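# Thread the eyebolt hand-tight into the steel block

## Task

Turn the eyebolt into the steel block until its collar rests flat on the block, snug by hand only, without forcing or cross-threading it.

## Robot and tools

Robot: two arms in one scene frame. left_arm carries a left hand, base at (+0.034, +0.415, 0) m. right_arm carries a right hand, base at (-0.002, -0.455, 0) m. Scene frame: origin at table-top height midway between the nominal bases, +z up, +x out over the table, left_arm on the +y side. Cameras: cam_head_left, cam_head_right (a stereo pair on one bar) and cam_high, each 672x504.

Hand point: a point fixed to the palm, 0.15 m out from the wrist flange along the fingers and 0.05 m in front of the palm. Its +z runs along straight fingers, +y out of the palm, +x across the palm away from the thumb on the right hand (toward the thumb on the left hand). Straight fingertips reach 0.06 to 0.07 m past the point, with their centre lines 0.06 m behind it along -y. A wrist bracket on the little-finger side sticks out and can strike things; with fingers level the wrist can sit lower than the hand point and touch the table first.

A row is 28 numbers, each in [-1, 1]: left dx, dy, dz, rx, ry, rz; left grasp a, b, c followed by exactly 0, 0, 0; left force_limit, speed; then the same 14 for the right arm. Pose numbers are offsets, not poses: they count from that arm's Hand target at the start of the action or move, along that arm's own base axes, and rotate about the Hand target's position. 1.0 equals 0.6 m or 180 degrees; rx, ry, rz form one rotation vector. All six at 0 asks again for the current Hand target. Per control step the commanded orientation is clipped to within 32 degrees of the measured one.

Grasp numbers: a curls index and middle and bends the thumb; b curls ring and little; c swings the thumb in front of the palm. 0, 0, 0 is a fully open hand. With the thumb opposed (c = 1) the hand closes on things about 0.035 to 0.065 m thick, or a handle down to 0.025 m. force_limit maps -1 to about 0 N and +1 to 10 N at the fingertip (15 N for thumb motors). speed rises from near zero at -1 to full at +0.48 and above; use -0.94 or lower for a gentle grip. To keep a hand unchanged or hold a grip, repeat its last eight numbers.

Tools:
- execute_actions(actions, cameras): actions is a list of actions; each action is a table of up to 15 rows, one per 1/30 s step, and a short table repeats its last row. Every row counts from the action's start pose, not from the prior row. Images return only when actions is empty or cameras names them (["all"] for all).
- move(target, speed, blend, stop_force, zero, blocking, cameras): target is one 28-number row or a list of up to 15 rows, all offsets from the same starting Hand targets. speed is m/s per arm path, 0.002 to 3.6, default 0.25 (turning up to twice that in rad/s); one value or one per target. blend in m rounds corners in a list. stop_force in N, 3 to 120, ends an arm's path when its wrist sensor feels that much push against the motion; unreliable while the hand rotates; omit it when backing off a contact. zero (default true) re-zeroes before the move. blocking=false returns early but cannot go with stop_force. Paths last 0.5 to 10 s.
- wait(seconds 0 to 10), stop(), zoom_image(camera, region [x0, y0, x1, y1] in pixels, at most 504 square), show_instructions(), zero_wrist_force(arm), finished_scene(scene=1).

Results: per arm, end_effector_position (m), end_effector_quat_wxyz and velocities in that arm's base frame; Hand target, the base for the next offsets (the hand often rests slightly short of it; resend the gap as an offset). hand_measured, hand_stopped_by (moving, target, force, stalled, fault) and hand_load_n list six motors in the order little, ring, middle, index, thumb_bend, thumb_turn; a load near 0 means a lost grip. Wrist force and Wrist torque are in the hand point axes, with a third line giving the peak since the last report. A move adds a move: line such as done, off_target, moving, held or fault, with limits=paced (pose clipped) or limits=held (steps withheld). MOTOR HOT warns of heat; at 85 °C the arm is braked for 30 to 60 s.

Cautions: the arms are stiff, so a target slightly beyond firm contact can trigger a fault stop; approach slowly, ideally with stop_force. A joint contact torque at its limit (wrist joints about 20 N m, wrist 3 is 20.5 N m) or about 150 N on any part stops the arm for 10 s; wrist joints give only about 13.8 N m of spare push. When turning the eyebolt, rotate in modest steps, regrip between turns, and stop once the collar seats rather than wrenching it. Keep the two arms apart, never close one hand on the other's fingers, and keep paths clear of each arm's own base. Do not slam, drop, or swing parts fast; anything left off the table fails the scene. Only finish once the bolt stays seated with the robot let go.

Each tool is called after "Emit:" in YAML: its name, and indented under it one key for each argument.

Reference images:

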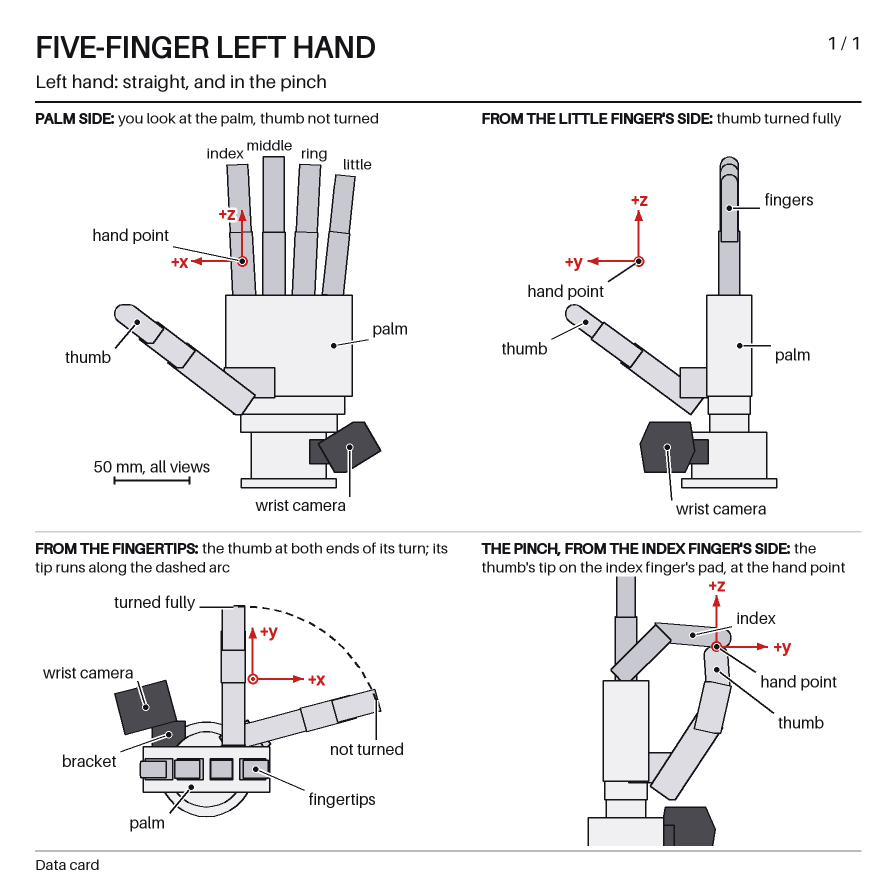

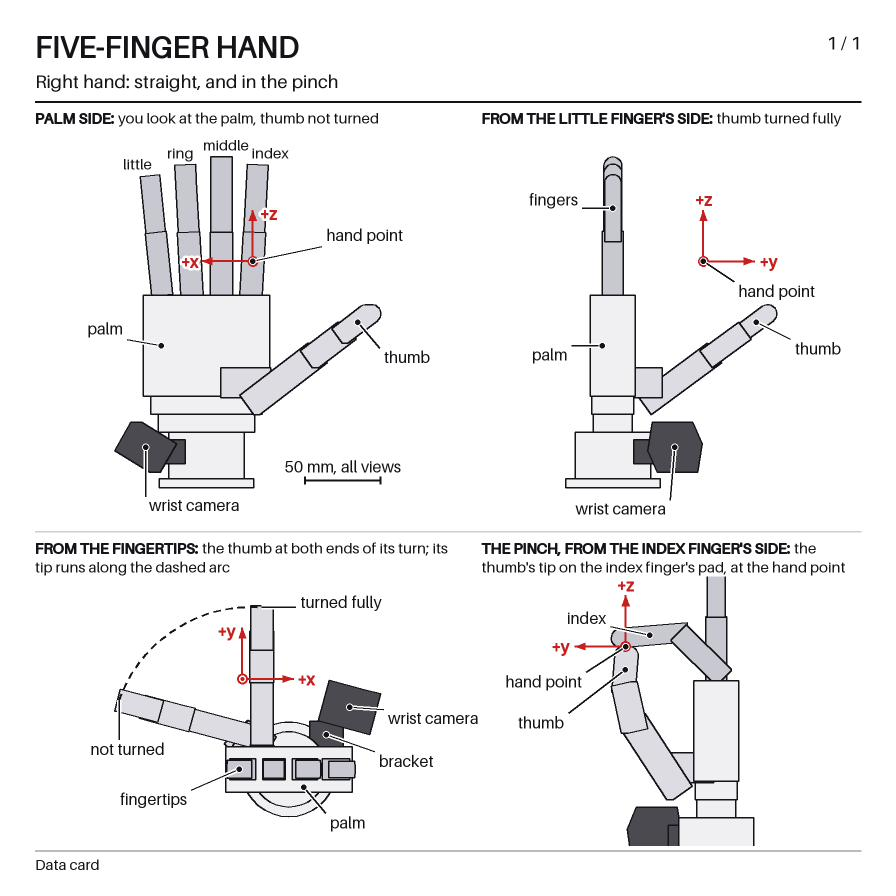

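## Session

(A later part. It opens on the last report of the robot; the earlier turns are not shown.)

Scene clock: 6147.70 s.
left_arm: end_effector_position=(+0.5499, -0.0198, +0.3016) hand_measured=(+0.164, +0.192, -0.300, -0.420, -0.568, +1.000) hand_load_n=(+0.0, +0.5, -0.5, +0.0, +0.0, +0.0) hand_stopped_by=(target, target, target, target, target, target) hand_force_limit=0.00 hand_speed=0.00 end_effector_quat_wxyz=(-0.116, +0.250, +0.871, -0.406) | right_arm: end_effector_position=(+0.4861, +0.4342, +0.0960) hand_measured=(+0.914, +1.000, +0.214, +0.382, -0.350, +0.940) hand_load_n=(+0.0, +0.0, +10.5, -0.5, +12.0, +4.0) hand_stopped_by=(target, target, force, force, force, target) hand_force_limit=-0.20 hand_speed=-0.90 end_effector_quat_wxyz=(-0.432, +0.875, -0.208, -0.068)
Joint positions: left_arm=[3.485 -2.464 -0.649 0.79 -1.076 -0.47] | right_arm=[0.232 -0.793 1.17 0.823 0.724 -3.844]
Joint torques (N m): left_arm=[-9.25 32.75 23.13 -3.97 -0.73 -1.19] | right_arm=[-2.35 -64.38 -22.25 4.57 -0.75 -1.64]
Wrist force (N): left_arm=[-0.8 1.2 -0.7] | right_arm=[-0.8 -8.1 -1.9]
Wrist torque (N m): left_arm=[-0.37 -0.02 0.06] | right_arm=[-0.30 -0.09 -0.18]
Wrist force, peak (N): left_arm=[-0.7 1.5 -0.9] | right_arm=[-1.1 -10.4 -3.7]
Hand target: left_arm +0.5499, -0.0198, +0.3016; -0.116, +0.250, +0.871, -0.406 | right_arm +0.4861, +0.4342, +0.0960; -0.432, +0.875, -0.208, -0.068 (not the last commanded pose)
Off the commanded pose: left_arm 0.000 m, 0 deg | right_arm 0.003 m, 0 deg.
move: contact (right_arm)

Emit:
move:
  target: [0,0,0,0,0,0,0.35,0.6,1,0,0,0,0.0,0,0.0047,-0.0018,-0.0007,0,0,-0.1111,0.86,1,0.97,0,0,0,-0.2,-0.9]
  speed: 0.04
  cameras: ["cam_head_right"]

Emit:
zoom_image:
  camera: "cam_head_right"
  region: [368, 398, 388, 424]

Scene clock: 6167.07 s.
left_arm: end_effector_position=(+0.5499, -0.0198, +0.3016) hand_measured=(+0.164, +0.192, -0.300, -0.420, -0.568, +1.000) hand_load_n=(+0.5, +0.0, +0.0, +0.0, +0.0, +0.0) hand_stopped_by=(target, target, target, target, target, target) hand_force_limit=0.00 hand_speed=0.00 end_effector_quat_wxyz=(-0.116, +0.250, +0.871, -0.406) | right_arm: end_effector_position=(+0.4889, +0.4332, +0.0958) hand_measured=(+0.914, +1.000, +0.214, +0.382, -0.350, +0.940) hand_load_n=(+0.0, +0.0, +11.0, -0.5, +14.0, +4.5) hand_stopped_by=(target, target, force, force, force, target) hand_force_limit=-0.20 hand_speed=-0.90 end_effector_quat_wxyz=(-0.438, +0.825, -0.357, +0.009) end_effector_velocity=(-0.001, +0.000, +0.001) end_effector_angular_velocity=(+0.000, +0.001, +0.005)
Joint positions: left_arm=[3.485 -2.464 -0.649 0.79 -1.076 -0.47] | right_arm=[0.252 -0.977 1.418 0.454 0.912 -3.406]
Joint velocities: left_arm=[within noise] | right_arm=[0 0 -0.002 0.005 -0.003 -0.005]
Joint torques (N m): left_arm=[-7.33 33.93 22.58 -3.93 -0.82 -1.09] | right_arm=[1.73 -29.72 -26.83 3.88 -0.68 -1.48]
Wrist force (N): left_arm=[-0.7 1.1 -0.7] | right_arm=[-1.0 -0.9 2.2]
Wrist torque (N m): left_arm=[-0.39 -0.05 0.08] | right_arm=[-0.07 -0.09 -0.07]
Wrist force, peak (N): left_arm=[-0.8 1.5 -1.0] | right_arm=[-1.0 -8.1 -2.0]
Hand target: left_arm +0.5499, -0.0198, +0.3016; -0.116, +0.250, +0.871, -0.406 | right_arm +0.4889, +0.4331, +0.0956; -0.437, +0.825, -0.357, +0.009
Off the commanded pose: left_arm 0.000 m, 0 deg | right_arm 0.000 m, 0 deg.
move: done
Images, in order (width x height): cam_head_right 672x504.

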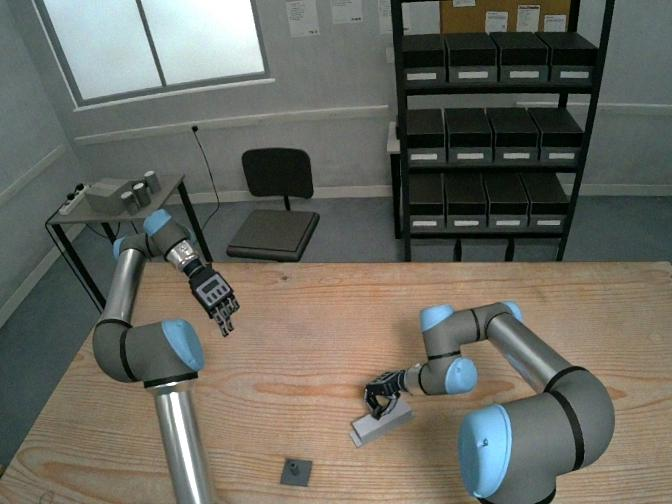

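Scaled by 19.385 from the camera's 672x504 image, which has a finer 960x720 frame.

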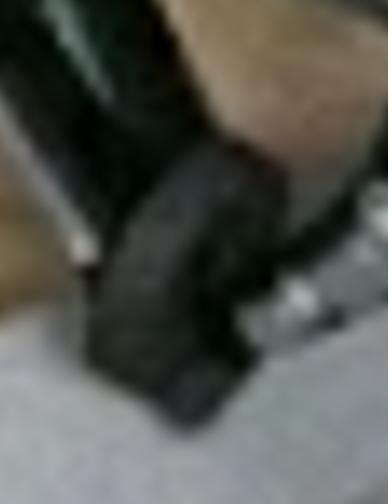

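Emit:
move:
  target: [0,0,0,0,0,0,0.35,0.6,1,0,0,0,0.0,0,0.0048,-0.0053,-0.0015,0,0,-0.1111,0.86,1,0.97,0,0,0,-0.2,-0.9]
  speed: 0.05

Scene clock: 6182.27 s.
left_arm: end_effector_position=(+0.5499, -0.0198, +0.3016) hand_measured=(+0.164, +0.192, -0.300, -0.420, -0.568, +1.000) hand_load_n=(+0.0, +0.0, +0.0, +0.0, +0.0, +0.0) hand_stopped_by=(target, target, target, target, target, target) hand_force_limit=0.00 hand_speed=0.00 end_effector_quat_wxyz=(-0.116, +0.250, +0.871, -0.406) | right_arm: end_effector_position=(+0.4917, +0.4301, +0.0948) hand_measured=(+0.914, +1.000, +0.214, +0.382, -0.350, +0.940) hand_load_n=(+0.0, +0.0, +10.5, -1.5, +14.5, +4.5) hand_stopped_by=(target, target, force, force, force, target) hand_force_limit=-0.20 hand_speed=-0.90 end_effector_quat_wxyz=(-0.429, +0.751, -0.494, +0.084) end_effector_velocity=(-0.001, +0.001, +0.000) end_effector_angular_velocity=(+0.000, -0.001, +0.006)
Joint positions: left_arm=[3.485 -2.464 -0.649 0.79 -1.076 -0.47] | right_arm=[0.314 -1.1 1.585 0.239 1.198 -3.065]
Joint velocities: left_arm=[within noise] | right_arm=[0 0.001 -0.001 0.002 -0.004 -0.005]
Joint torques (N m): left_arm=[-7.95 33.42 23.07 -3.91 -0.68 -1.03] | right_arm=[-10.18 -28.29 -22.23 3.88 -0.71 -2.4]
Wrist force (N): left_arm=[-0.8 1.3 -0.9] | right_arm=[-2.6 -5.4 0.3]
Wrist torque (N m): left_arm=[-0.34 -0.04 0.06] | right_arm=[-0.21 -0.07 -0.01]
Wrist force, peak (N): left_arm=[-1.0 1.4 -0.9] | right_arm=[-2.6 -5.4 0.3]
Hand target: left_arm +0.5499, -0.0198, +0.3016; -0.116, +0.250, +0.871, -0.406 | right_arm +0.4918, +0.4299, +0.0947; -0.429, +0.751, -0.495, +0.084
Off the commanded pose: left_arm 0.000 m, 0 deg | right_arm 0.000 m, 0 deg.
move: done

Emit:
move:
  target: [0,0,0,0,0,0,0.35,0.6,1,0,0,0,0.0,0,0.0032,-0.0065,-0.0005,0,0,-0.1111,0.86,1,0.97,0,0,0,-0.2,-0.9]
  speed: 0.05

Scene clock: 6199.03 s.
left_arm: end_effector_position=(+0.5499, -0.0198, +0.3016) hand_measured=(+0.164, +0.192, -0.300, -0.420, -0.568, +1.000) hand_load_n=(+0.0, +0.0, +0.0, +0.0, +0.0, +0.0) hand_stopped_by=(target, target, target, target, target, target) hand_force_limit=0.00 hand_speed=0.00 end_effector_quat_wxyz=(-0.116, +0.250, +0.871, -0.406) | right_arm: end_effector_position=(+0.4936, +0.4262, +0.0944) hand_measured=(+0.914, +1.000, +0.214, +0.382, -0.350, +0.940) hand_load_n=(+0.0, +0.0, +11.0, -3.5, +12.5, +6.0) hand_stopped_by=(target, target, force, force, force, target) hand_force_limit=-0.20 hand_speed=-0.90 end_effector_quat_wxyz=(-0.408, +0.654, -0.617, +0.158) end_effector_velocity=(+0.000, +0.000, +0.000) end_effector_angular_velocity=(-0.001, -0.001, +0.006)
Joint positions: left_arm=[3.485 -2.464 -0.649 0.79 -1.076 -0.47] | right_arm=[0.418 -1.15 1.652 0.164 1.549 -2.77]
Joint velocities: left_arm=[within noise] | right_arm=[-0.002 0 0 0 -0.005 -0.005]
Joint torques (N m): left_arm=[-7.56 33.36 23.27 -3.9 -0.73 -1.31] | right_arm=[-11.14 -42.44 -9.67 -0.42 -0.77 -2.61]
Wrist force (N): left_arm=[-0.6 1.1 -0.8] | right_arm=[-4.1 -7.9 -2.4]
Wrist torque (N m): left_arm=[-0.38 -0.06 0.08] | right_arm=[-0.37 -0.05 0.04]
Wrist force, peak (N): left_arm=[-1.1 1.4 -0.8] | right_arm=[-4.1 -7.9 -2.4]
Hand target: left_arm +0.5499, -0.0198, +0.3016; -0.116, +0.250, +0.871, -0.406 | right_arm +0.4937, +0.4260, +0.0944; -0.408, +0.654, -0.617, +0.158
Off the commanded pose: left_arm 0.000 m, 0 deg | right_arm 0.000 m, 0 deg.
move: done

Emit:
move:
  target: [0,0,0,0,0,0,0.35,0.6,1,0,0,0,0.0,0,0.0007,0.0007,0.0020,0,0,0,0.86,1,0.97,0,0,0,-0.2,-0.9]
  speed: 0.01

Scene clock: 6211.13 s.
left_arm: end_effector_position=(+0.5499, -0.0198, +0.3016) hand_measured=(+0.164, +0.192, -0.300, -0.420, -0.568, +1.000) hand_load_n=(+0.0, +0.0, +0.0, +0.0, +0.0, +0.0) hand_stopped_by=(target, target, target, target, target, target) hand_force_limit=0.00 hand_speed=0.00 end_effector_quat_wxyz=(-0.116, +0.250, +0.871, -0.406) | right_arm: end_effector_position=(+0.4941, +0.4264, +0.0956) hand_measured=(+0.914, +1.000, +0.214, +0.382, -0.350, +0.940) hand_load_n=(+0.0, +0.0, +11.0, +1.0, +11.5, +4.5) hand_stopped_by=(target, target, force, force, force, target) hand_force_limit=-0.20 hand_speed=-0.90 end_effector_quat_wxyz=(-0.408, +0.654, -0.617, +0.158)
Joint positions: left_arm=[3.485 -2.464 -0.649 0.79 -1.076 -0.47] | right_arm=[0.418 -1.15 1.648 0.167 1.549 -2.77]
Joint torques (N m): left_arm=[-8.29 33.85 22.51 -3.84 -0.84 -1.22] | right_arm=[10.57 -33.47 -23.18 1.89 1.21 1.63]
Wrist force (N): left_arm=[-0.8 1.2 -0.8] | right_arm=[0.1 -0.2 1.1]
Wrist torque (N m): left_arm=[-0.37 -0.04 0.07] | right_arm=[-0.17 -0.05 0.02]
Wrist force, peak (N): left_arm=[-0.8 1.3 -1.1] | right_arm=[-4.3 -8.2 -2.8]
Hand target: left_arm +0.5499, -0.0198, +0.3016; -0.116, +0.250, +0.871, -0.406 | right_arm +0.4941, +0.4265, +0.0956; -0.408, +0.654, -0.617, +0.158
Off the commanded pose: left_arm 0.000 m, 0 deg | right_arm 0.000 m, 0 deg.
move: done

Emit:
move:
  target: [0,0,0,0,0,0,0.35,0.6,1,0,0,0,0.0,0,0,0,-0.0060,0,0,0,0.86,1,0.97,0,0,0,-0.2,-0.9]
  speed: 0.006
  stop_force: 3
  cameras: ["cam_head_right"]

Emit:
zoom_image:
  camera: "cam_head_right"
  region: [368, 398, 388, 424]

Scene clock: 6221.60 s.
left_arm: end_effector_position=(+0.5499, -0.0198, +0.3016) hand_measured=(+0.164, +0.192, -0.300, -0.420, -0.568, +1.000) hand_load_n=(+0.0, +0.0, +0.0, +0.0, +0.0, +0.0) hand_stopped_by=(target, target, target, target, target, target) hand_force_limit=0.00 hand_speed=0.00 end_effector_quat_wxyz=(-0.116, +0.250, +0.871, -0.406) | right_arm: end_effector_position=(+0.4942, +0.4265, +0.0953) hand_measured=(+0.914, +1.000, +0.214, +0.382, -0.350, +0.940) hand_load_n=(+0.0, +0.0, +10.5, +0.0, +10.5, +4.5) hand_stopped_by=(target, target, force, force, force, target) hand_force_limit=-0.20 hand_speed=-0.90 end_effector_quat_wxyz=(-0.408, +0.654, -0.617, +0.158)
Joint positions: left_arm=[3.485 -2.464 -0.649 0.79 -1.076 -0.47] | right_arm=[0.418 -1.15 1.649 0.166 1.549 -2.77]
Joint torques (N m): left_arm=[-7.08 34.42 23.19 -3.86 -0.75 -1.25] | right_arm=[9.96 -49.76 -24.6 2.92 1.02 0.89]
Wrist force (N): left_arm=[-0.8 1.2 -0.7] | right_arm=[-0.6 -4.2 -1.6]
Wrist torque (N m): left_arm=[-0.37 -0.04 0.07] | right_arm=[-0.28 -0.03 -0.01]
Wrist force, peak (N): left_arm=[-1.0 1.5 -0.7] | right_arm=[-1.0 -5.9 -3.7]
Hand target: left_arm +0.5499, -0.0198, +0.3016; -0.116, +0.250, +0.871, -0.406 | right_arm +0.4942, +0.4265, +0.0953; -0.408, +0.654, -0.617, +0.158 (not the last commanded pose)
Off the commanded pose: left_arm 0.000 m, 0 deg | right_arm 0.003 m, 0 deg.
move: contact (right_arm)
Images, in order (width x height): cam_head_right 672x504.

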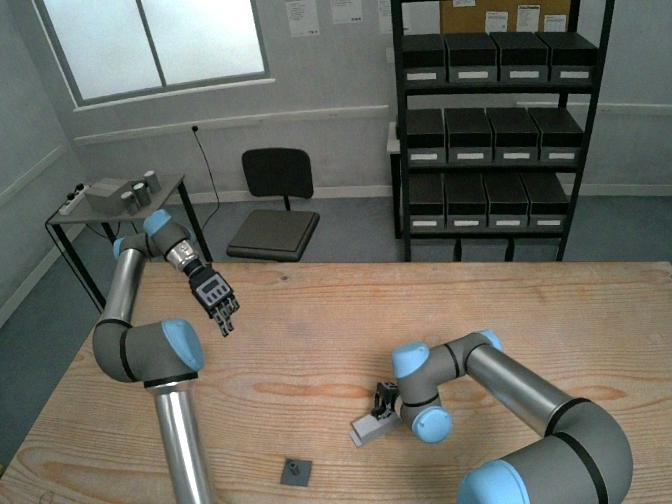

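Scaled by 19.385 from the camera's 672x504 image, which has a finer 960x720 frame.

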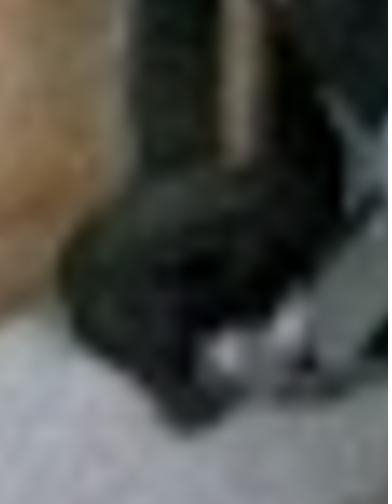

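Emit:
move:
  target: [0,0,0,0,0,0,0.35,0.6,1,0,0,0,0.0,0,0,0.0018,0.0003,-0.0128,0,0,0.86,1,0.97,0,0,0,-0.2,-0.9]
  speed: 0.02

Emit:
move:
  target: [0,0,0,0,0,0,0.35,0.6,1,0,0,0,0.0,0,0,0,-0.0060,0,0,0,0.86,1,0.97,0,0,0,-0.2,-0.9]
  speed: 0.006
  stop_force: 4
  cameras: ["cam_head_right"]

Emit:
zoom_image:
  camera: "cam_head_right"
  region: [368, 398, 388, 424]

Scene clock: 6256.03 s.
left_arm: end_effector_position=(+0.5499, -0.0198, +0.3016) hand_measured=(+0.164, +0.192, -0.300, -0.420, -0.568, +1.000) hand_load_n=(+0.0, +0.0, +0.0, +0.0, +0.0, +0.0) hand_stopped_by=(target, target, target, target, target, target) hand_force_limit=0.00 hand_speed=0.00 end_effector_quat_wxyz=(-0.116, +0.250, +0.871, -0.406) | right_arm: end_effector_position=(+0.4941, +0.4276, +0.0955) hand_measured=(+0.914, +1.000, +0.214, +0.382, -0.350, +0.940) hand_load_n=(+0.0, +0.0, +11.0, +0.0, +10.5, +4.5) hand_stopped_by=(target, target, force, force, force, target) hand_force_limit=-0.20 hand_speed=-0.90 end_effector_quat_wxyz=(-0.395, +0.662, -0.614, +0.170)
Joint positions: left_arm=[3.485 -2.464 -0.649 0.79 -1.076 -0.47] | right_arm=[0.435 -1.139 1.621 0.2 1.586 -2.788]
Joint torques (N m): left_arm=[-7.02 33.64 22.89 -4.01 -0.65 -1.16] | right_arm=[-3.78 -31.34 -10.6 -1.52 -0.84 0.42]
Wrist force (N): left_arm=[-0.8 1.4 -0.8] | right_arm=[-0.6 -0.2 0.4]
Wrist torque (N m): left_arm=[-0.35 -0.04 0.06] | right_arm=[-0.19 -0.07 0.06]
Wrist force, peak (N): left_arm=[-0.8 1.4 -0.9] | right_arm=[-1.0 -4.5 -1.9]
Hand target: left_arm +0.5499, -0.0198, +0.3016; -0.116, +0.250, +0.871, -0.406 | right_arm +0.4942, +0.4276, +0.0955; -0.395, +0.662, -0.614, +0.170
Off the commanded pose: left_arm 0.000 m, 0 deg | right_arm 0.000 m, 0 deg.
move: done

Scene clock: 6257.27 s.
left_arm: end_effector_position=(+0.5499, -0.0198, +0.3016) hand_measured=(+0.164, +0.192, -0.300, -0.420, -0.568, +1.000) hand_load_n=(+0.0, +0.0, +0.0, +0.0, +0.0, +0.0) hand_stopped_by=(target, target, target, target, target, target) hand_force_limit=0.00 hand_speed=0.00 end_effector_quat_wxyz=(-0.116, +0.250, +0.871, -0.406) | right_arm: end_effector_position=(+0.4941, +0.4276, +0.0951) hand_measured=(+0.914, +1.000, +0.214, +0.382, -0.350, +0.940) hand_load_n=(+0.0, +0.0, +11.0, -0.5, +10.0, +4.5) hand_stopped_by=(target, target, force, force, force, target) hand_force_limit=-0.20 hand_speed=-0.90 end_effector_quat_wxyz=(-0.395, +0.662, -0.614, +0.170)
Joint positions: left_arm=[3.485 -2.464 -0.649 0.79 -1.076 -0.47] | right_arm=[0.435 -1.139 1.622 0.198 1.586 -2.788]
Joint torques (N m): left_arm=[-7.03 33.89 23.45 -3.83 -0.87 -1.23] | right_arm=[2.14 -49.86 -24.61 2.95 -0.15 -1.67]
Wrist force (N): left_arm=[-0.9 1.2 -0.7] | right_arm=[-1.5 -4.7 -3.4]
Wrist torque (N m): left_arm=[-0.37 -0.02 0.06] | right_arm=[-0.33 -0.03 0.02]
Wrist force, peak (N): left_arm=[-1.0 1.4 -0.7] | right_arm=[-1.9 -7.5 -5.6]
Hand target: left_arm +0.5499, -0.0198, +0.3016; -0.116, +0.250, +0.871, -0.406 | right_arm +0.4941, +0.4277, +0.0951; -0.395, +0.662, -0.614, +0.170 (not the last commanded pose)
Off the commanded pose: left_arm 0.000 m, 0 deg | right_arm 0.003 m, 0 deg.
move: contact (right_arm)
Images, in order (width x height): cam_head_right 672x504.

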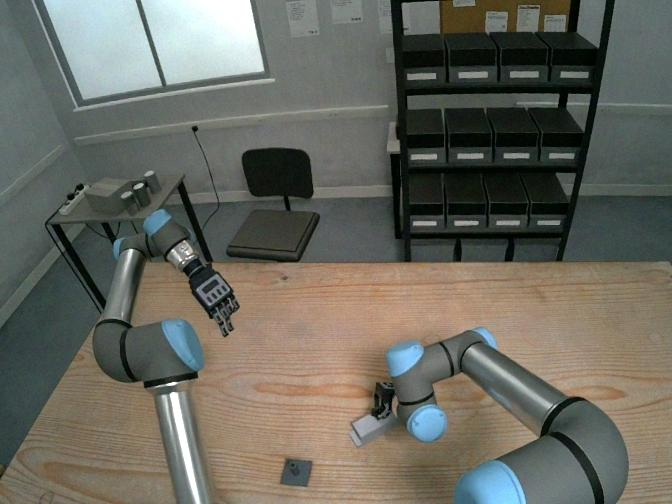

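Scaled by 19.385 from the camera's 672x504 image, which has a finer 960x720 frame.

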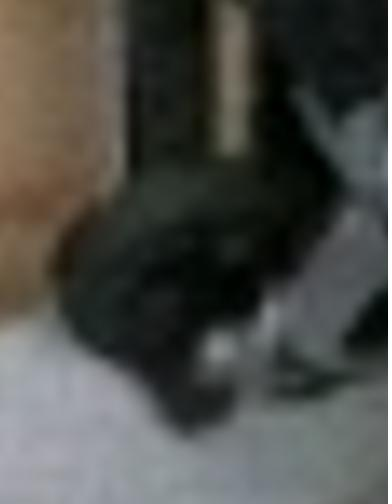

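Emit:
move:
  target: [0,0,0,0,0,0,0.35,0.6,1,0,0,0,0.0,0,0.0003,-0.0078,-0.0005,0,0,-0.1111,0.86,1,0.97,0,0,0,-0.2,-0.9]
  speed: 0.05

Scene clock: 6270.73 s.
left_arm: end_effector_position=(+0.5499, -0.0198, +0.3016) hand_measured=(+0.164, +0.192, -0.300, -0.420, -0.568, +1.000) hand_load_n=(+0.0, +0.0, +0.0, -0.5, +0.0, +0.0) hand_stopped_by=(target, target, target, target, target, target) hand_force_limit=0.00 hand_speed=0.00 end_effector_quat_wxyz=(-0.116, +0.250, +0.871, -0.406) | right_arm: end_effector_position=(+0.4942, +0.4231, +0.0947) hand_measured=(+0.914, +1.000, +0.214, +0.382, -0.350, +0.940) hand_load_n=(+0.0, +0.5, +10.0, -4.5, +10.5, +5.5) hand_stopped_by=(target, target, force, force, force, target) hand_force_limit=-0.20 hand_speed=-0.90 end_effector_quat_wxyz=(+0.359, -0.545, +0.720, -0.236) end_effector_velocity=(+0.000, +0.000, -0.001) end_effector_angular_velocity=(-0.003, +0.001, +0.006)
Joint positions: left_arm=[3.485 -2.464 -0.649 0.79 -1.076 -0.47] | right_arm=[0.555 -1.1 1.575 0.268 1.943 -2.478]
Joint velocities: left_arm=[within noise] | right_arm=[-0.002 0 0.001 -0.001 -0.004 -0.007]
Joint torques (N m): left_arm=[-8.59 34.47 22.88 -3.8 -0.9 -1.27] | right_arm=[-11.47 -35.18 -5.49 -0.93 -0.66 -2.52]
Wrist force (N): left_arm=[-0.7 1.2 -0.8] | right_arm=[-4.6 -10.8 -7.7]
Wrist torque (N m): left_arm=[-0.36 -0.05 0.07] | right_arm=[-0.46 -0.05 0.02]
Wrist force, peak (N): left_arm=[-1.0 1.5 -0.9] | right_arm=[-4.6 -10.8 -7.7]
Hand target: left_arm +0.5499, -0.0198, +0.3016; -0.116, +0.250, +0.871, -0.406 | right_arm +0.4943, +0.4230, +0.0948; +0.360, -0.545, +0.720, -0.236
Off the commanded pose: left_arm 0.000 m, 0 deg | right_arm 0.000 m, 0 deg.
move: done

Emit:
move:
  target:
    - [0,0,0,0,0,0,0.35,0.6,1,0,0,0,0.0,0,0,0,0.0012,0,0,0,0.86,1,0.97,0,0,0,-0.2,-0.9]
    - [0,0,0,0,0,0,0.35,0.6,1,0,0,0,0.0,0,-0.0023,-0.0075,0.0015,0,0,-0.1111,0.86,1,0.97,0,0,0,-0.2,-0.9]
  speed: 0.05

Scene clock: 6295.10 s.
left_arm: end_effector_position=(+0.5499, -0.0198, +0.3016) hand_measured=(+0.164, +0.192, -0.300, -0.420, -0.568, +1.000) hand_load_n=(+0.0, +0.0, +0.0, +0.0, +0.0, +0.0) hand_stopped_by=(target, target, target, target, target, target) hand_force_limit=0.00 hand_speed=0.00 end_effector_quat_wxyz=(-0.116, +0.250, +0.871, -0.406) | right_arm: end_effector_position=(+0.4928, +0.4186, +0.0955) hand_measured=(+0.914, +1.000, +0.214, +0.382, -0.350, +0.940) hand_load_n=(+0.0, +0.0, +10.0, -3.5, +11.0, +5.5) hand_stopped_by=(target, target, force, force, force, target) hand_force_limit=-0.20 hand_speed=-0.90 end_effector_quat_wxyz=(+0.313, -0.412, +0.803, -0.295)
Joint positions: left_arm=[3.485 -2.464 -0.649 0.79 -1.076 -0.47] | right_arm=[0.66 -0.983 1.427 0.499 2.249 -2.087]
Joint torques (N m): left_arm=[-7.58 33.53 22.47 -3.92 -0.68 -1.18] | right_arm=[-10.04 -51.3 -3.4 -1.06 -0.61 -2.35]
Wrist force (N): left_arm=[-0.7 1.2 -0.8] | right_arm=[-3.9 -8.7 -5.5]
Wrist torque (N m): left_arm=[-0.37 -0.05 0.07] | right_arm=[-0.41 -0.05 0.06]
Wrist force, peak (N): left_arm=[-0.8 1.5 -1.2] | right_arm=[-4.7 -10.6 -7.6]
Hand target: left_arm +0.5499, -0.0198, +0.3016; -0.116, +0.250, +0.871, -0.406 | right_arm +0.4929, +0.4185, +0.0957; +0.313, -0.412, +0.803, -0.295
Off the commanded pose: left_arm 0.000 m, 0 deg | right_arm 0.000 m, 0 deg.
move: done

Emit:
execute_actions:
  actions: []

Scene clock: 6339.97 s.
left_arm: end_effector_position=(+0.5499, -0.0198, +0.3016) hand_measured=(+0.164, +0.192, -0.300, -0.420, -0.568, +1.000) hand_load_n=(+0.0, +0.0, +0.0, +0.0, +0.0, +0.0) hand_stopped_by=(target, target, target, target, target, target) hand_force_limit=0.00 hand_speed=0.00 end_effector_quat_wxyz=(-0.116, +0.250, +0.871, -0.406) | right_arm: end_effector_position=(+0.4929, +0.4185, +0.0957) hand_measured=(+0.914, +1.000, +0.214, +0.382, -0.350, +0.940) hand_load_n=(+0.0, +0.0, +10.5, -3.0, +11.0, +5.5) hand_stopped_by=(target, target, force, force, force, target) hand_force_limit=-0.20 hand_speed=-0.90 end_effector_quat_wxyz=(+0.313, -0.412, +0.803, -0.295)
Joint positions: left_arm=[3.485 -2.464 -0.649 0.79 -1.076 -0.47] | right_arm=[0.659 -0.984 1.428 0.499 2.249 -2.087]
Joint velocities: within noise
Joint torques (N m): left_arm=[-8.39 34.25 22.23 -3.87 -0.67 -1.26] | right_arm=[-11.51 -54.16 -5.91 -0.54 0.54 1.11]
Wrist force (N): left_arm=[-0.6 1.2 -0.7] | right_arm=[-3.8 -6.3 -3.5]
Wrist torque (N m): left_arm=[-0.37 -0.06 0.07] | right_arm=[-0.31 -0.05 0.07]
Wrist force, peak (N): left_arm=[-0.7 1.5 -1.0] | right_arm=[-3.8 -8.5 -5.4]
Hand target: left_arm +0.5499, -0.0198, +0.3016; -0.116, +0.250, +0.871, -0.406 | right_arm +0.4929, +0.4185, +0.0957; +0.313, -0.412, +0.803, -0.295
Off the commanded pose: left_arm 0.000 m, 0 deg | right_arm 0.000 m, 0 deg.

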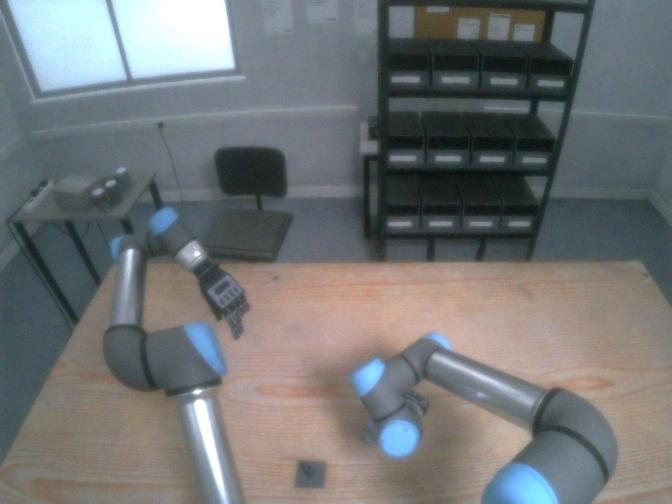

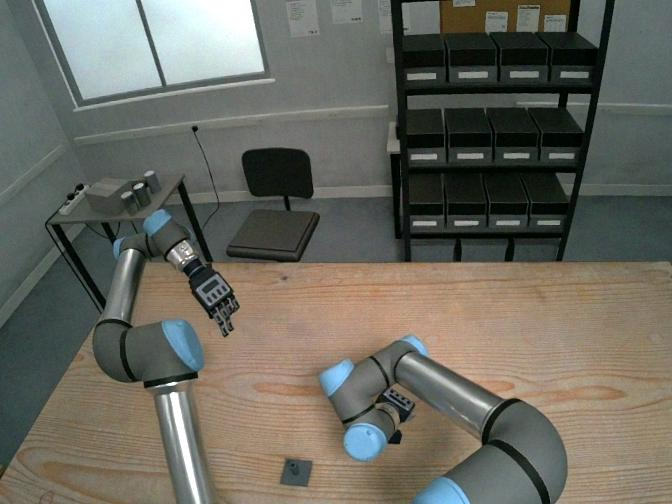

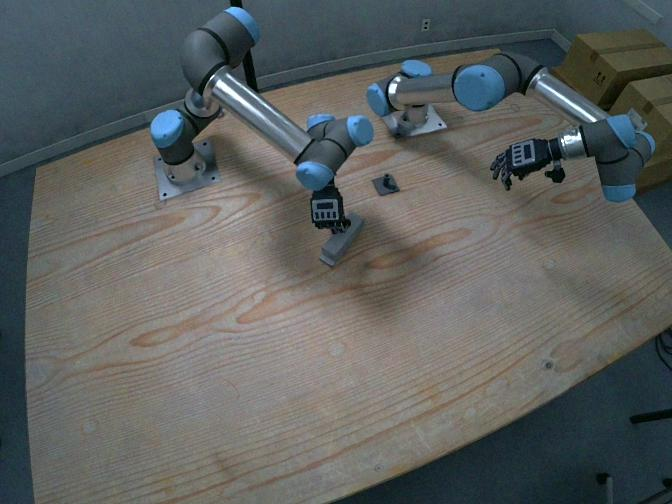

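Emit:
move:
  target: [0,0,0,0,0,0,0.35,0.6,1,0,0,0,0.0,0,-0.0043,-0.0058,0,0,0,-0.1111,0.86,1,0.97,0,0,0,-0.2,-0.9]
  speed: 0.03
  cameras: []

Scene clock: 6370.47 s.
left_arm: end_effector_position=(+0.5499, -0.0198, +0.3016) hand_measured=(+0.164, +0.192, -0.300, -0.420, -0.568, +1.000) hand_load_n=(+0.0, +0.0, +0.0, +0.0, +0.0, +0.0) hand_stopped_by=(target, target, target, target, target, target) hand_force_limit=0.00 hand_speed=0.00 end_effector_quat_wxyz=(-0.116, +0.250, +0.871, -0.406) | right_arm: end_effector_position=(+0.4903, +0.4150, +0.0956) hand_measured=(+0.914, +1.000, +0.214, +0.382, -0.350, +0.940) hand_load_n=(+0.0, +0.5, +9.5, -4.5, +11.5, +6.5) hand_stopped_by=(target, target, force, force, force, target) hand_force_limit=-0.20 hand_speed=-0.90 end_effector_quat_wxyz=(+0.257, -0.266, +0.863, -0.345) end_effector_velocity=(+0.000, +0.000, -0.002) end_effector_angular_velocity=(-0.001, +0.001, +0.004)
Joint positions: left_arm=[3.485 -2.464 -0.649 0.79 -1.076 -0.47] | right_arm=[0.73 -0.802 1.205 0.917 2.434 -1.555]
Joint velocities: left_arm=[within noise] | right_arm=[0 0.002 0.002 -0.006 -0.001 -0.006]
Joint torques (N m): left_arm=[-7.92 33.87 22.31 -3.69 -0.85 -1.16] | right_arm=[3.91 -52.32 -4.42 -1.03 -0.67 -2.67]
Wrist force (N): left_arm=[-0.8 1.2 -0.7] | right_arm=[-5.0 -11.4 -8.9]
Wrist torque (N m): left_arm=[-0.37 -0.04 0.07] | right_arm=[-0.47 0.01 0.03]
Wrist force, peak (N): left_arm=[-0.7 1.4 -1.1] | right_arm=[-5.5 -12.9 -7.9]
Hand target: left_arm +0.5499, -0.0198, +0.3016; -0.116, +0.250, +0.871, -0.406 | right_arm +0.4903, +0.4150, +0.0957; +0.257, -0.266, +0.863, -0.345
Off the commanded pose: left_arm 0.000 m, 0 deg | right_arm 0.000 m, 0 deg.
move: done
No camera images: "cameras" was empty.

Emit:
move:
  target:
    - [0,0,0,0,0,0,0.35,0.6,1,0,0,0,0.0,0,0.0,0.0,0.0018,0,0,0,0.86,1,0.97,0,0,0,-0.2,-0.9]
    - [0,0,0,0,0,0,0.35,0.6,1,0,0,0,0.0,0,-0.0067,-0.0043,0.0028,0,0,-0.1111,0.86,1,0.97,0,0,0,-0.2,-0.9]
  speed: 0.03
  cameras: []

Scene clock: 6392.60 s.
left_arm: end_effector_position=(+0.5499, -0.0198, +0.3016) hand_measured=(+0.164, +0.192, -0.300, -0.420, -0.568, +1.000) hand_load_n=(+0.0, +0.0, +0.0, +0.0, -0.5, +0.0) hand_stopped_by=(target, target, target, target, target, target) hand_force_limit=0.00 hand_speed=0.00 end_effector_quat_wxyz=(-0.116, +0.250, +0.871, -0.406) | right_arm: end_effector_position=(+0.4863, +0.4124, +0.0973) hand_measured=(+0.914, +1.000, +0.214, +0.382, -0.350, +0.940) hand_load_n=(+0.0, +0.0, +11.0, -1.0, +11.5, +7.0) hand_stopped_by=(target, target, force, force, force, target) hand_force_limit=-0.20 hand_speed=-0.90 end_effector_quat_wxyz=(+0.193, -0.112, +0.896, -0.384) end_effector_velocity=(+0.000, +0.000, -0.001) end_effector_angular_velocity=(+0.000, -0.002, +0.003)
Joint positions: left_arm=[3.485 -2.464 -0.649 0.79 -1.076 -0.47] | right_arm=[0.763 -0.617 0.976 1.419 2.442 -0.961]
Joint velocities: left_arm=[within noise] | right_arm=[0 0 0.002 -0.006 0.002 -0.005]
Joint torques (N m): left_arm=[-7.92 33.26 21.89 -3.75 -0.81 -1.31] | right_arm=[10.47 -59.48 -7.23 -0.65 0.95 -1.72]
Wrist force (N): left_arm=[-0.6 1.3 -1.1] | right_arm=[-2.8 -1.6 -1.3]
Wrist torque (N m): left_arm=[-0.34 -0.08 0.07] | right_arm=[-0.22 -0.10 0.02]
Wrist force, peak (N): left_arm=[-1.1 1.4 -1.0] | right_arm=[-5.1 -11.5 -9.1]
Hand target: left_arm +0.5499, -0.0198, +0.3016; -0.116, +0.250, +0.871, -0.406 | right_arm +0.4863, +0.4124, +0.0974; +0.193, -0.112, +0.896, -0.384
Off the commanded pose: left_arm 0.000 m, 0 deg | right_arm 0.000 m, 0 deg.
move: done
No camera images: "cameras" was empty.

Emit:
execute_actions:
  actions: []

Emit:
zoom_image:
  camera: "cam_head_right"
  region: [352, 384, 408, 440]

Emit:
zoom_image:
  camera: "cam_high"
  region: [318, 200, 374, 256]

Scene clock: 6398.37 s.
left_arm: end_effector_position=(+0.5499, -0.0198, +0.3016) hand_measured=(+0.164, +0.192, -0.300, -0.420, -0.568, +1.000) hand_load_n=(+0.0, +0.5, +0.0, +0.0, +0.0, +0.5) hand_stopped_by=(target, target, target, target, target, target) hand_force_limit=0.00 hand_speed=0.00 end_effector_quat_wxyz=(-0.116, +0.250, +0.871, -0.406) | right_arm: end_effector_position=(+0.4863, +0.4124, +0.0974) hand_measured=(+0.914, +1.000, +0.214, +0.382, -0.350, +0.940) hand_load_n=(+0.0, +0.0, +11.0, -1.0, +11.5, +6.5) hand_stopped_by=(target, target, force, force, force, target) hand_force_limit=-0.20 hand_speed=-0.90 end_effector_quat_wxyz=(+0.193, -0.112, +0.896, -0.384)
Joint positions: left_arm=[3.485 -2.464 -0.649 0.79 -1.076 -0.47] | right_arm=[0.763 -0.617 0.976 1.419 2.442 -0.961]
Joint velocities: within noise
Joint torques (N m): left_arm=[-7.52 33.63 21.5 -3.85 -0.79 -1.31] | right_arm=[-2.19 -74.12 -7.76 1.18 1.27 1.53]
Wrist force (N): left_arm=[-0.6 1.4 -0.7] | right_arm=[-2.3 -0.4 -0.3]
Wrist torque (N m): left_arm=[-0.35 -0.05 0.07] | right_arm=[-0.19 -0.10 0.02]
Wrist force, peak (N): left_arm=[-1.0 1.3 -0.8] | right_arm=[-2.8 -1.8 -1.7]
Hand target: left_arm +0.5499, -0.0198, +0.3016; -0.116, +0.250, +0.871, -0.406 | right_arm +0.4863, +0.4124, +0.0974; +0.193, -0.112, +0.896, -0.384
Off the commanded pose: left_arm 0.000 m, 0 deg | right_arm 0.000 m, 0 deg.

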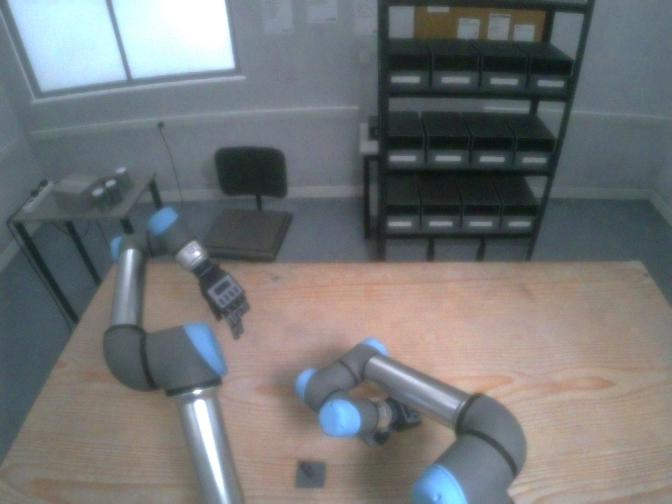

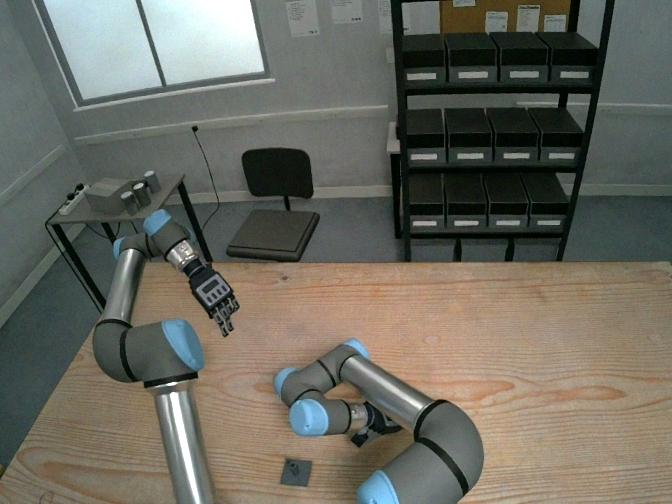

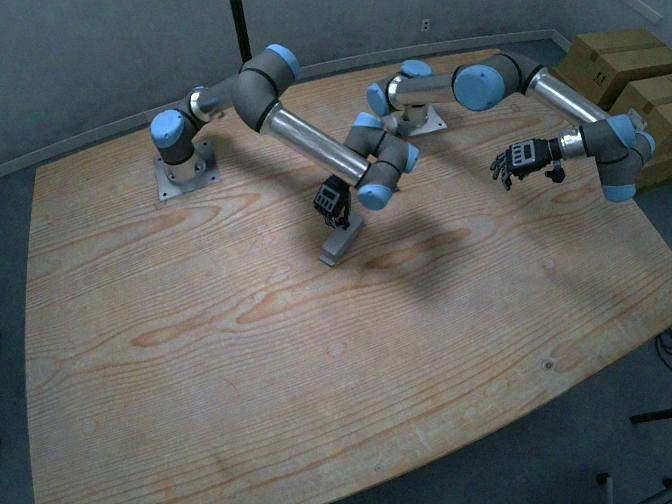

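Scaled by 9.000 from the camera's 672x504 image, which has a finer 960x720 frame.

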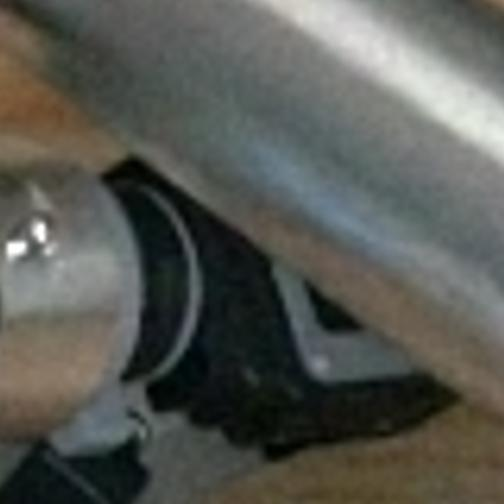

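Scaled by 9.000 from the camera's 672x504 image, which has a finer 960x720 frame.

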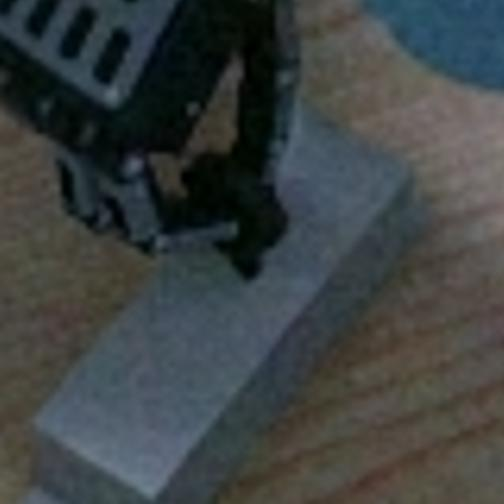

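Emit:
move:
  target:
    - [0,0,0,0,0,0,0.35,0.6,1,0,0,0,0.0,0,0.0,0.0,-0.0008,0,0,0,0.86,1,0.97,0,0,0,-0.2,-0.9]
    - [0,0,0,0,0,0,0.35,0.6,1,0,0,0,0.0,0,-0.0077,-0.0017,-0.0008,0,0,-0.1111,0.86,1,0.97,0,0,0,-0.2,-0.9]
  speed: 0.03
  cameras: []

Scene clock: 6415.07 s.
left_arm: end_effector_position=(+0.5499, -0.0198, +0.3016) hand_measured=(+0.164, +0.192, -0.300, -0.420, -0.568, +1.000) hand_load_n=(+0.0, +0.0, +0.0, +0.0, +0.0, +0.0) hand_stopped_by=(target, target, target, target, target, target) hand_force_limit=0.00 hand_speed=0.00 end_effector_quat_wxyz=(-0.116, +0.250, +0.871, -0.406) | right_arm: end_effector_position=(+0.4817, +0.4114, +0.0968) hand_measured=(+0.914, +1.000, +0.214, +0.382, -0.350, +0.940) hand_load_n=(+0.0, +0.0, +10.5, +0.0, +12.5, +7.0) hand_stopped_by=(target, target, force, force, force, target) hand_force_limit=-0.20 hand_speed=-0.90 end_effector_quat_wxyz=(+0.124, +0.045, +0.902, -0.412) end_effector_velocity=(+0.000, +0.000, -0.002) end_effector_angular_velocity=(+0.000, +0.001, +0.003)
Joint positions: left_arm=[3.485 -2.464 -0.649 0.79 -1.076 -0.47] | right_arm=[0.761 -0.459 0.749 1.83 2.311 -0.492]
Joint velocities: left_arm=[within noise] | right_arm=[0 0.001 0.002 -0.005 0.002 -0.004]
Joint torques (N m): left_arm=[-7.36 33.61 21.07 -3.69 -0.85 -1.21] | right_arm=[-7.98 -60.47 -7.7 -0.73 0.74 -1.61]
Wrist force (N): left_arm=[-0.6 1.4 -0.6] | right_arm=[-1.5 -0.2 0.6]
Wrist torque (N m): left_arm=[-0.35 -0.06 0.07] | right_arm=[-0.12 -0.15 0.00]
Wrist force, peak (N): left_arm=[-0.8 1.4 -1.1] | right_arm=[-2.0 -5.7 -4.5]
Hand target: left_arm +0.5499, -0.0198, +0.3016; -0.116, +0.250, +0.871, -0.406 | right_arm +0.4817, +0.4114, +0.0969; +0.124, +0.045, +0.902, -0.412
Off the commanded pose: left_arm 0.000 m, 0 deg | right_arm 0.000 m, 0 deg.
move: done
No camera images: "cameras" was empty.

Emit:
move:
  target: [0,0,0,0,0,0,0.35,0.6,1,0,0,0,0.0,0,0.0,0.0,-0.006,0,0,0,0.86,1,0.97,0,0,0,-0.2,-0.9]
  speed: 0.01
  stop_force: 5
  zero: false
  cameras: []

Scene clock: 6422.87 s.
left_arm: end_effector_position=(+0.5499, -0.0198, +0.3016) hand_measured=(+0.164, +0.192, -0.300, -0.420, -0.568, +1.000) hand_load_n=(+0.0, +0.0, +0.0, +0.0, +0.0, +0.0) hand_stopped_by=(target, target, target, target, target, target) hand_force_limit=0.00 hand_speed=0.00 end_effector_quat_wxyz=(-0.116, +0.250, +0.871, -0.406) | right_arm: end_effector_position=(+0.4817, +0.4114, +0.0963) hand_measured=(+0.914, +1.000, +0.214, +0.382, -0.350, +0.940) hand_load_n=(+0.0, +0.0, +9.5, +0.5, +11.5, +7.0) hand_stopped_by=(target, target, force, force, force, target) hand_force_limit=-0.20 hand_speed=-0.90 end_effector_quat_wxyz=(+0.124, +0.045, +0.902, -0.412)
Joint positions: left_arm=[3.485 -2.464 -0.649 0.79 -1.076 -0.47] | right_arm=[0.761 -0.458 0.75 1.828 2.311 -0.492]
Joint torques (N m): left_arm=[-8.59 33.63 22.42 -3.63 -0.73 -1.2] | right_arm=[10.65 -77.56 -22.42 5.31 -0.81 -1.39]
Wrist force (N): left_arm=[-0.6 1.3 -0.7] | right_arm=[-1.3 -2.2 -1.3]
Wrist torque (N m): left_arm=[-0.36 -0.07 0.07] | right_arm=[-0.22 -0.08 -0.06]
Wrist force, peak (N): left_arm=[-1.1 1.4 -0.9] | right_arm=[-1.9 -7.0 -4.7]
Hand target: left_arm +0.5499, -0.0198, +0.3016; -0.116, +0.250, +0.871, -0.406 | right_arm +0.4817, +0.4114, +0.0963; +0.124, +0.045, +0.902, -0.412 (not the last commanded pose)
Off the commanded pose: left_arm 0.000 m, 0 deg | right_arm 0.003 m, 0 deg.
move: contact (right_arm)
No camera images: "cameras" was empty.

Emit:
move:
  target: [0,0,0,0,0,0,0.35,0.6,1,0,0,0,0.0,0,0.0021,0.0014,0,0,0,0,0.86,1,0.97,0,0,0,-0.2,-0.9]
  speed: 0.01
  cameras: []

Emit:
move:
  target: [0,0,0,0,0,0,0.35,0.6,1,0,0,0,0.0,0,-0.0042,-0.0028,0,0,0,0,0.86,1,0.97,0,0,0,-0.2,-0.9]
  speed: 0.01
  cameras: []

Scene clock: 6431.03 s.
left_arm: end_effector_position=(+0.5499, -0.0198, +0.3016) hand_measured=(+0.164, +0.192, -0.300, -0.420, -0.568, +1.000) hand_load_n=(+0.0, +0.0, +0.0, +0.0, +0.0, +0.0) hand_stopped_by=(target, target, target, target, target, target) hand_force_limit=0.00 hand_speed=0.00 end_effector_quat_wxyz=(-0.116, +0.250, +0.871, -0.406) | right_arm: end_effector_position=(+0.4830, +0.4123, +0.0963) hand_measured=(+0.914, +1.000, +0.214, +0.382, -0.350, +0.940) hand_load_n=(+0.5, +0.0, +8.5, +0.0, +11.0, +7.0) hand_stopped_by=(target, target, force, force, force, target) hand_force_limit=-0.20 hand_speed=-0.90 end_effector_quat_wxyz=(+0.124, +0.045, +0.902, -0.412)
Joint positions: left_arm=[3.485 -2.464 -0.649 0.79 -1.076 -0.47] | right_arm=[0.761 -0.454 0.74 1.833 2.311 -0.493]
Joint torques (N m): left_arm=[-8.35 33.5 23.4 -3.66 -1.02 -1.28] | right_arm=[-11.04 -41.27 -13.75 3.06 0.49 -1.45]
Wrist force (N): left_arm=[-0.8 1.0 -0.9] | right_arm=[-0.9 -9.3 -3.7]
Wrist torque (N m): left_arm=[-0.39 -0.04 0.07] | right_arm=[-0.37 -0.05 -0.17]
Wrist force, peak (N): left_arm=[-0.9 1.4 -0.9] | right_arm=[-0.7 -9.4 -3.6]
Hand target: left_arm +0.5499, -0.0198, +0.3016; -0.116, +0.250, +0.871, -0.406 | right_arm +0.4830, +0.4123, +0.0963; +0.124, +0.045, +0.902, -0.412
Off the commanded pose: left_arm 0.000 m, 0 deg | right_arm 0.000 m, 0 deg.
move: done
No camera images: "cameras" was empty.

Scene clock: 6431.77 s.
left_arm: end_effector_position=(+0.5499, -0.0198, +0.3016) hand_measured=(+0.164, +0.192, -0.300, -0.420, -0.568, +1.000) hand_load_n=(+0.0, +0.0, +0.0, +0.0, +0.0, +0.0) hand_stopped_by=(target, target, target, target, target, target) hand_force_limit=0.00 hand_speed=0.00 end_effector_quat_wxyz=(-0.116, +0.250, +0.871, -0.406) | right_arm: end_effector_position=(+0.4804, +0.4106, +0.0963) hand_measured=(+0.914, +1.000, +0.214, +0.382, -0.350, +0.940) hand_load_n=(+0.0, +0.0, +11.0, -0.5, +12.5, +8.5) hand_stopped_by=(target, target, force, force, force, target) hand_force_limit=-0.20 hand_speed=-0.90 end_effector_quat_wxyz=(+0.124, +0.045, +0.902, -0.412)
Joint positions: left_arm=[3.485 -2.464 -0.649 0.79 -1.076 -0.47] | right_arm=[0.762 -0.463 0.76 1.823 2.311 -0.492]
Joint torques (N m): left_arm=[-7.86 34.5 22.47 -3.63 -0.8 -1.05] | right_arm=[10.35 -63.05 -21.81 1.83 -0.4 1.03]
Wrist force (N): left_arm=[-0.8 1.3 -0.9] | right_arm=[-3.4 -1.0 -1.8]
Wrist torque (N m): left_arm=[-0.34 -0.03 0.06] | right_arm=[-0.24 -0.14 0.05]
Wrist force, peak (N): left_arm=[-0.8 1.3 -1.0] | right_arm=[-1.6 -10.1 -5.1]
Hand target: left_arm +0.5499, -0.0198, +0.3016; -0.116, +0.250, +0.871, -0.406 | right_arm +0.4805, +0.4106, +0.0963; +0.124, +0.045, +0.902, -0.412
Off the commanded pose: left_arm 0.000 m, 0 deg | right_arm 0.000 m, 0 deg.
move: done
No camera images: "cameras" was empty.

Emit:
move:
  target: [0,0,0,0,0,0,0.35,0.6,1,0,0,0,0.0,0,0.0021,0.0014,0,0,0,0,0.86,1,0.97,0,0,0,-0.2,-0.9]
  speed: 0.01
  cameras: []

Emit:
move:
  target: [0,0,0,0,0,0,0.35,0.6,1,0,0,0,0.0,0,0,0,0.003,0,0,0,0.86,1,0.97,0,0,0,-0.2,-0.9]
  speed: 0.01
  cameras: []

Scene clock: 6444.33 s.
left_arm: end_effector_position=(+0.5499, -0.0198, +0.3016) hand_measured=(+0.164, +0.192, -0.300, -0.420, -0.568, +1.000) hand_load_n=(+0.0, +0.0, +0.0, +0.0, +0.0, +0.0) hand_stopped_by=(target, target, target, target, target, target) hand_force_limit=0.00 hand_speed=0.00 end_effector_quat_wxyz=(-0.116, +0.250, +0.871, -0.406) | right_arm: end_effector_position=(+0.4817, +0.4115, +0.0963) hand_measured=(+0.914, +1.000, +0.214, +0.382, -0.350, +0.940) hand_load_n=(+0.0, +0.0, +8.5, +1.0, +12.0, +7.5) hand_stopped_by=(target, target, force, force, force, target) hand_force_limit=-0.20 hand_speed=-0.90 end_effector_quat_wxyz=(+0.124, +0.045, +0.902, -0.412)
Joint positions: left_arm=[3.485 -2.464 -0.649 0.79 -1.076 -0.47] | right_arm=[0.761 -0.458 0.75 1.828 2.311 -0.492]
Joint torques (N m): left_arm=[-6.91 34.41 22.8 -3.91 -0.69 -1.11] | right_arm=[-11.36 -43.25 -12.8 3.76 0.32 -1.91]
Wrist force (N): left_arm=[-0.7 1.2 -0.7] | right_arm=[-0.8 -6.1 -2.4]
Wrist torque (N m): left_arm=[-0.36 -0.04 0.07] | right_arm=[-0.30 -0.05 -0.06]
Wrist force, peak (N): left_arm=[-1.0 1.5 -1.1] | right_arm=[-0.7 -6.3 -2.6]
Hand target: left_arm +0.5499, -0.0198, +0.3016; -0.116, +0.250, +0.871, -0.406 | right_arm +0.4817, +0.4114, +0.0963; +0.124, +0.045, +0.902, -0.412
Off the commanded pose: left_arm 0.000 m, 0 deg | right_arm 0.000 m, 0 deg.
move: done
No camera images: "cameras" was empty.

Scene clock: 6445.03 s.
left_arm: end_effector_position=(+0.5499, -0.0198, +0.3016) hand_measured=(+0.164, +0.192, -0.300, -0.420, -0.568, +1.000) hand_load_n=(+0.0, +0.0, +0.0, +0.0, +0.0, +0.0) hand_stopped_by=(target, target, target, target, target, target) hand_force_limit=0.00 hand_speed=0.00 end_effector_quat_wxyz=(-0.116, +0.250, +0.871, -0.406) | right_arm: end_effector_position=(+0.4817, +0.4114, +0.0981) hand_measured=(+0.914, +1.000, +0.214, +0.382, -0.350, +0.940) hand_load_n=(+0.0, +0.0, +9.5, +0.5, +13.0, +6.5) hand_stopped_by=(target, target, force, force, force, target) hand_force_limit=-0.20 hand_speed=-0.90 end_effector_quat_wxyz=(+0.124, +0.045, +0.902, -0.412)
Joint positions: left_arm=[3.485 -2.464 -0.649 0.79 -1.076 -0.47] | right_arm=[0.761 -0.46 0.749 1.831 2.311 -0.492]
Joint torques (N m): left_arm=[-9.07 33.42 21.47 -3.7 -0.74 -1.06] | right_arm=[-10.74 -78.21 -24.15 5.22 0.22 -1.24]
Wrist force (N): left_arm=[-0.6 1.2 -0.8] | right_arm=[-1.5 -0.1 0.8]
Wrist torque (N m): left_arm=[-0.36 -0.06 0.07] | right_arm=[-0.12 -0.14 0.07]
Wrist force, peak (N): left_arm=[-1.0 1.5 -0.7] | right_arm=[-0.7 -6.3 -2.5]
Hand target: left_arm +0.5499, -0.0198, +0.3016; -0.116, +0.250, +0.871, -0.406 | right_arm +0.4817, +0.4114, +0.0981; +0.124, +0.045, +0.902, -0.412
Off the commanded pose: left_arm 0.000 m, 0 deg | right_arm 0.000 m, 0 deg.
move: done
No camera images: "cameras" was empty.

Emit:
move:
  target:
    - [0,0,0,0,0,0,0.35,0.6,1,0,0,0,0.0,0,0.0,0.0,0.05,0,0,0,0.86,1,0.97,0,0,0,-0.2,-0.9]
    - [0,0,0,0,0,0,0.35,0.6,1,0,0,0,0.0,0,0.0142,0.0067,0.05,0,0,0.2778,0.86,1,0.97,0,0,0,-0.2,-0.9]
    - [0,0,0,0,0,0,0.35,0.6,1,0,0,0,0.0,0,0.0212,0.0243,0.05,0,0,0.5556,0.86,1,0.97,0,0,0,-0.2,-0.9]
  speed: 0.2
  cameras: []

Emit:
move:
  target:
    - [0,0,0,0,0,0,0.35,0.6,1,0,0,0,0.0,0,0.0212,0.0243,0.05,0,0,0.5556,0.86,1,0.97,0,0,0,-0.2,-0.9]
  speed: 0.2
  cameras: []

Scene clock: 6651.77 s.
left_arm: end_effector_position=(+0.5499, -0.0198, +0.3016) hand_measured=(+0.164, +0.192, -0.300, -0.420, -0.568, +1.000) hand_load_n=(+0.0, +0.0, +0.0, +0.0, +0.0, +0.0) hand_stopped_by=(target, target, target, target, target, target) hand_force_limit=0.00 hand_speed=0.00 end_effector_quat_wxyz=(-0.116, +0.250, +0.871, -0.406) | right_arm: end_effector_position=(+0.4817, +0.4114, +0.1155) hand_measured=(+0.914, +1.000, +0.214, +0.382, -0.350, +0.940) hand_load_n=(+0.0, +0.0, +9.5, +1.5, +13.0, +6.0) hand_stopped_by=(target, target, force, force, force, target) hand_force_limit=-0.20 hand_speed=-0.90 end_effector_quat_wxyz=(+0.124, +0.045, +0.902, -0.412)
Joint positions: left_arm=[3.485 -2.464 -0.649 0.79 -1.076 -0.47] | right_arm=[0.761 -0.477 0.736 1.86 2.311 -0.492]
Joint torques (N m): left_arm=[-7.73 33.59 21.92 -3.76 -0.81 -1.18] | right_arm=[-11.3 -39.34 -8.15 -0.62 0.62 -0.24]
Wrist force (N): left_arm=[-1.0 1.2 -0.9] | right_arm=[0.1 0.0 1.4]
Wrist torque (N m): left_arm=[-0.37 0.00 0.05] | right_arm=[-0.13 -0.10 0.00]
Wrist force, peak (N): left_arm=[-0.6 1.5 -0.9] | right_arm=[-0.8 -3.1 -1.2]
Hand target: left_arm +0.5499, -0.0198, +0.3016; -0.116, +0.250, +0.871, -0.406 | right_arm +0.4817, +0.4114, +0.1153; +0.124, +0.045, +0.902, -0.412 (not the last commanded pose)
Off the commanded pose: left_arm 0.000 m, 0 deg | right_arm 0.023 m, 100 deg.
move: held (right_arm; a check stopped the path); path passed 1 of 3 targets; limits=held
pose unreachable (right arm): on one or more control steps of this call, first in action 0 (counted from 0), this arm could not follow its commanded pose, so it was not sent that pose on those steps. It may still have moved: this result reports where it is.
cause: moving toward the commanded pose would bring two parts of the arm too close to each other (joints 4 (wrist 1) to 6 (wrist 3) lie between them).
No camera images: "cameras" was empty.

Scene clock: 6652.27 s.
left_arm: end_effector_position=(+0.5499, -0.0198, +0.3016) hand_measured=(+0.164, +0.192, -0.300, -0.420, -0.568, +1.000) hand_load_n=(+0.5, +0.0, +0.0, +0.0, +0.0, +0.0) hand_stopped_by=(target, target, target, target, target, target) hand_force_limit=0.00 hand_speed=0.00 end_effector_quat_wxyz=(-0.116, +0.250, +0.871, -0.406) | right_arm: end_effector_position=(+0.4819, +0.4114, +0.1153) hand_measured=(+0.914, +1.000, +0.214, +0.382, -0.350, +0.940) hand_load_n=(+0.0, +0.0, +9.0, +1.5, +13.0, +6.5) hand_stopped_by=(target, target, force, force, force, target) hand_force_limit=-0.20 hand_speed=-0.90 end_effector_quat_wxyz=(+0.126, +0.040, +0.902, -0.411)
Joint positions: left_arm=[3.485 -2.464 -0.649 0.79 -1.076 -0.47] | right_arm=[0.762 -0.482 0.744 1.849 2.317 -0.506]
Joint torques (N m): left_arm=[-8.02 34.09 22.16 -3.63 -0.95 -1.09] | right_arm=[1.18 -55.63 -25.99 5.65 -0.31 1.55]
Wrist force (N): left_arm=[-0.9 1.2 -1.1] | right_arm=[0.1 0.1 1.3]
Wrist torque (N m): left_arm=[-0.34 -0.03 0.06] | right_arm=[-0.12 -0.10 0.03]
Wrist force, peak (N): left_arm=[-0.9 1.2 -1.1] | right_arm=[0.2 0.7 1.7]
Hand target: left_arm +0.5499, -0.0198, +0.3016; -0.116, +0.250, +0.871, -0.406 | right_arm +0.4819, +0.4114, +0.1152; +0.126, +0.040, +0.902, -0.411 (not the last commanded pose)
Off the commanded pose: left_arm 0.000 m, 0 deg | right_arm 0.036 m, 99 deg.
move: held (right_arm; a check stopped the path); limits=held
pose unreachable (right arm): on one or more control steps of this call, first in action 0 (counted from 0), this arm could not follow its commanded pose, so it was not sent that pose on those steps. It may still have moved: this result reports where it is.
cause: moving toward the commanded pose would bring two parts of the arm too close to each other (joints 4 (wrist 1) to 6 (wrist 3) lie between them).
No camera images: "cameras" was empty.


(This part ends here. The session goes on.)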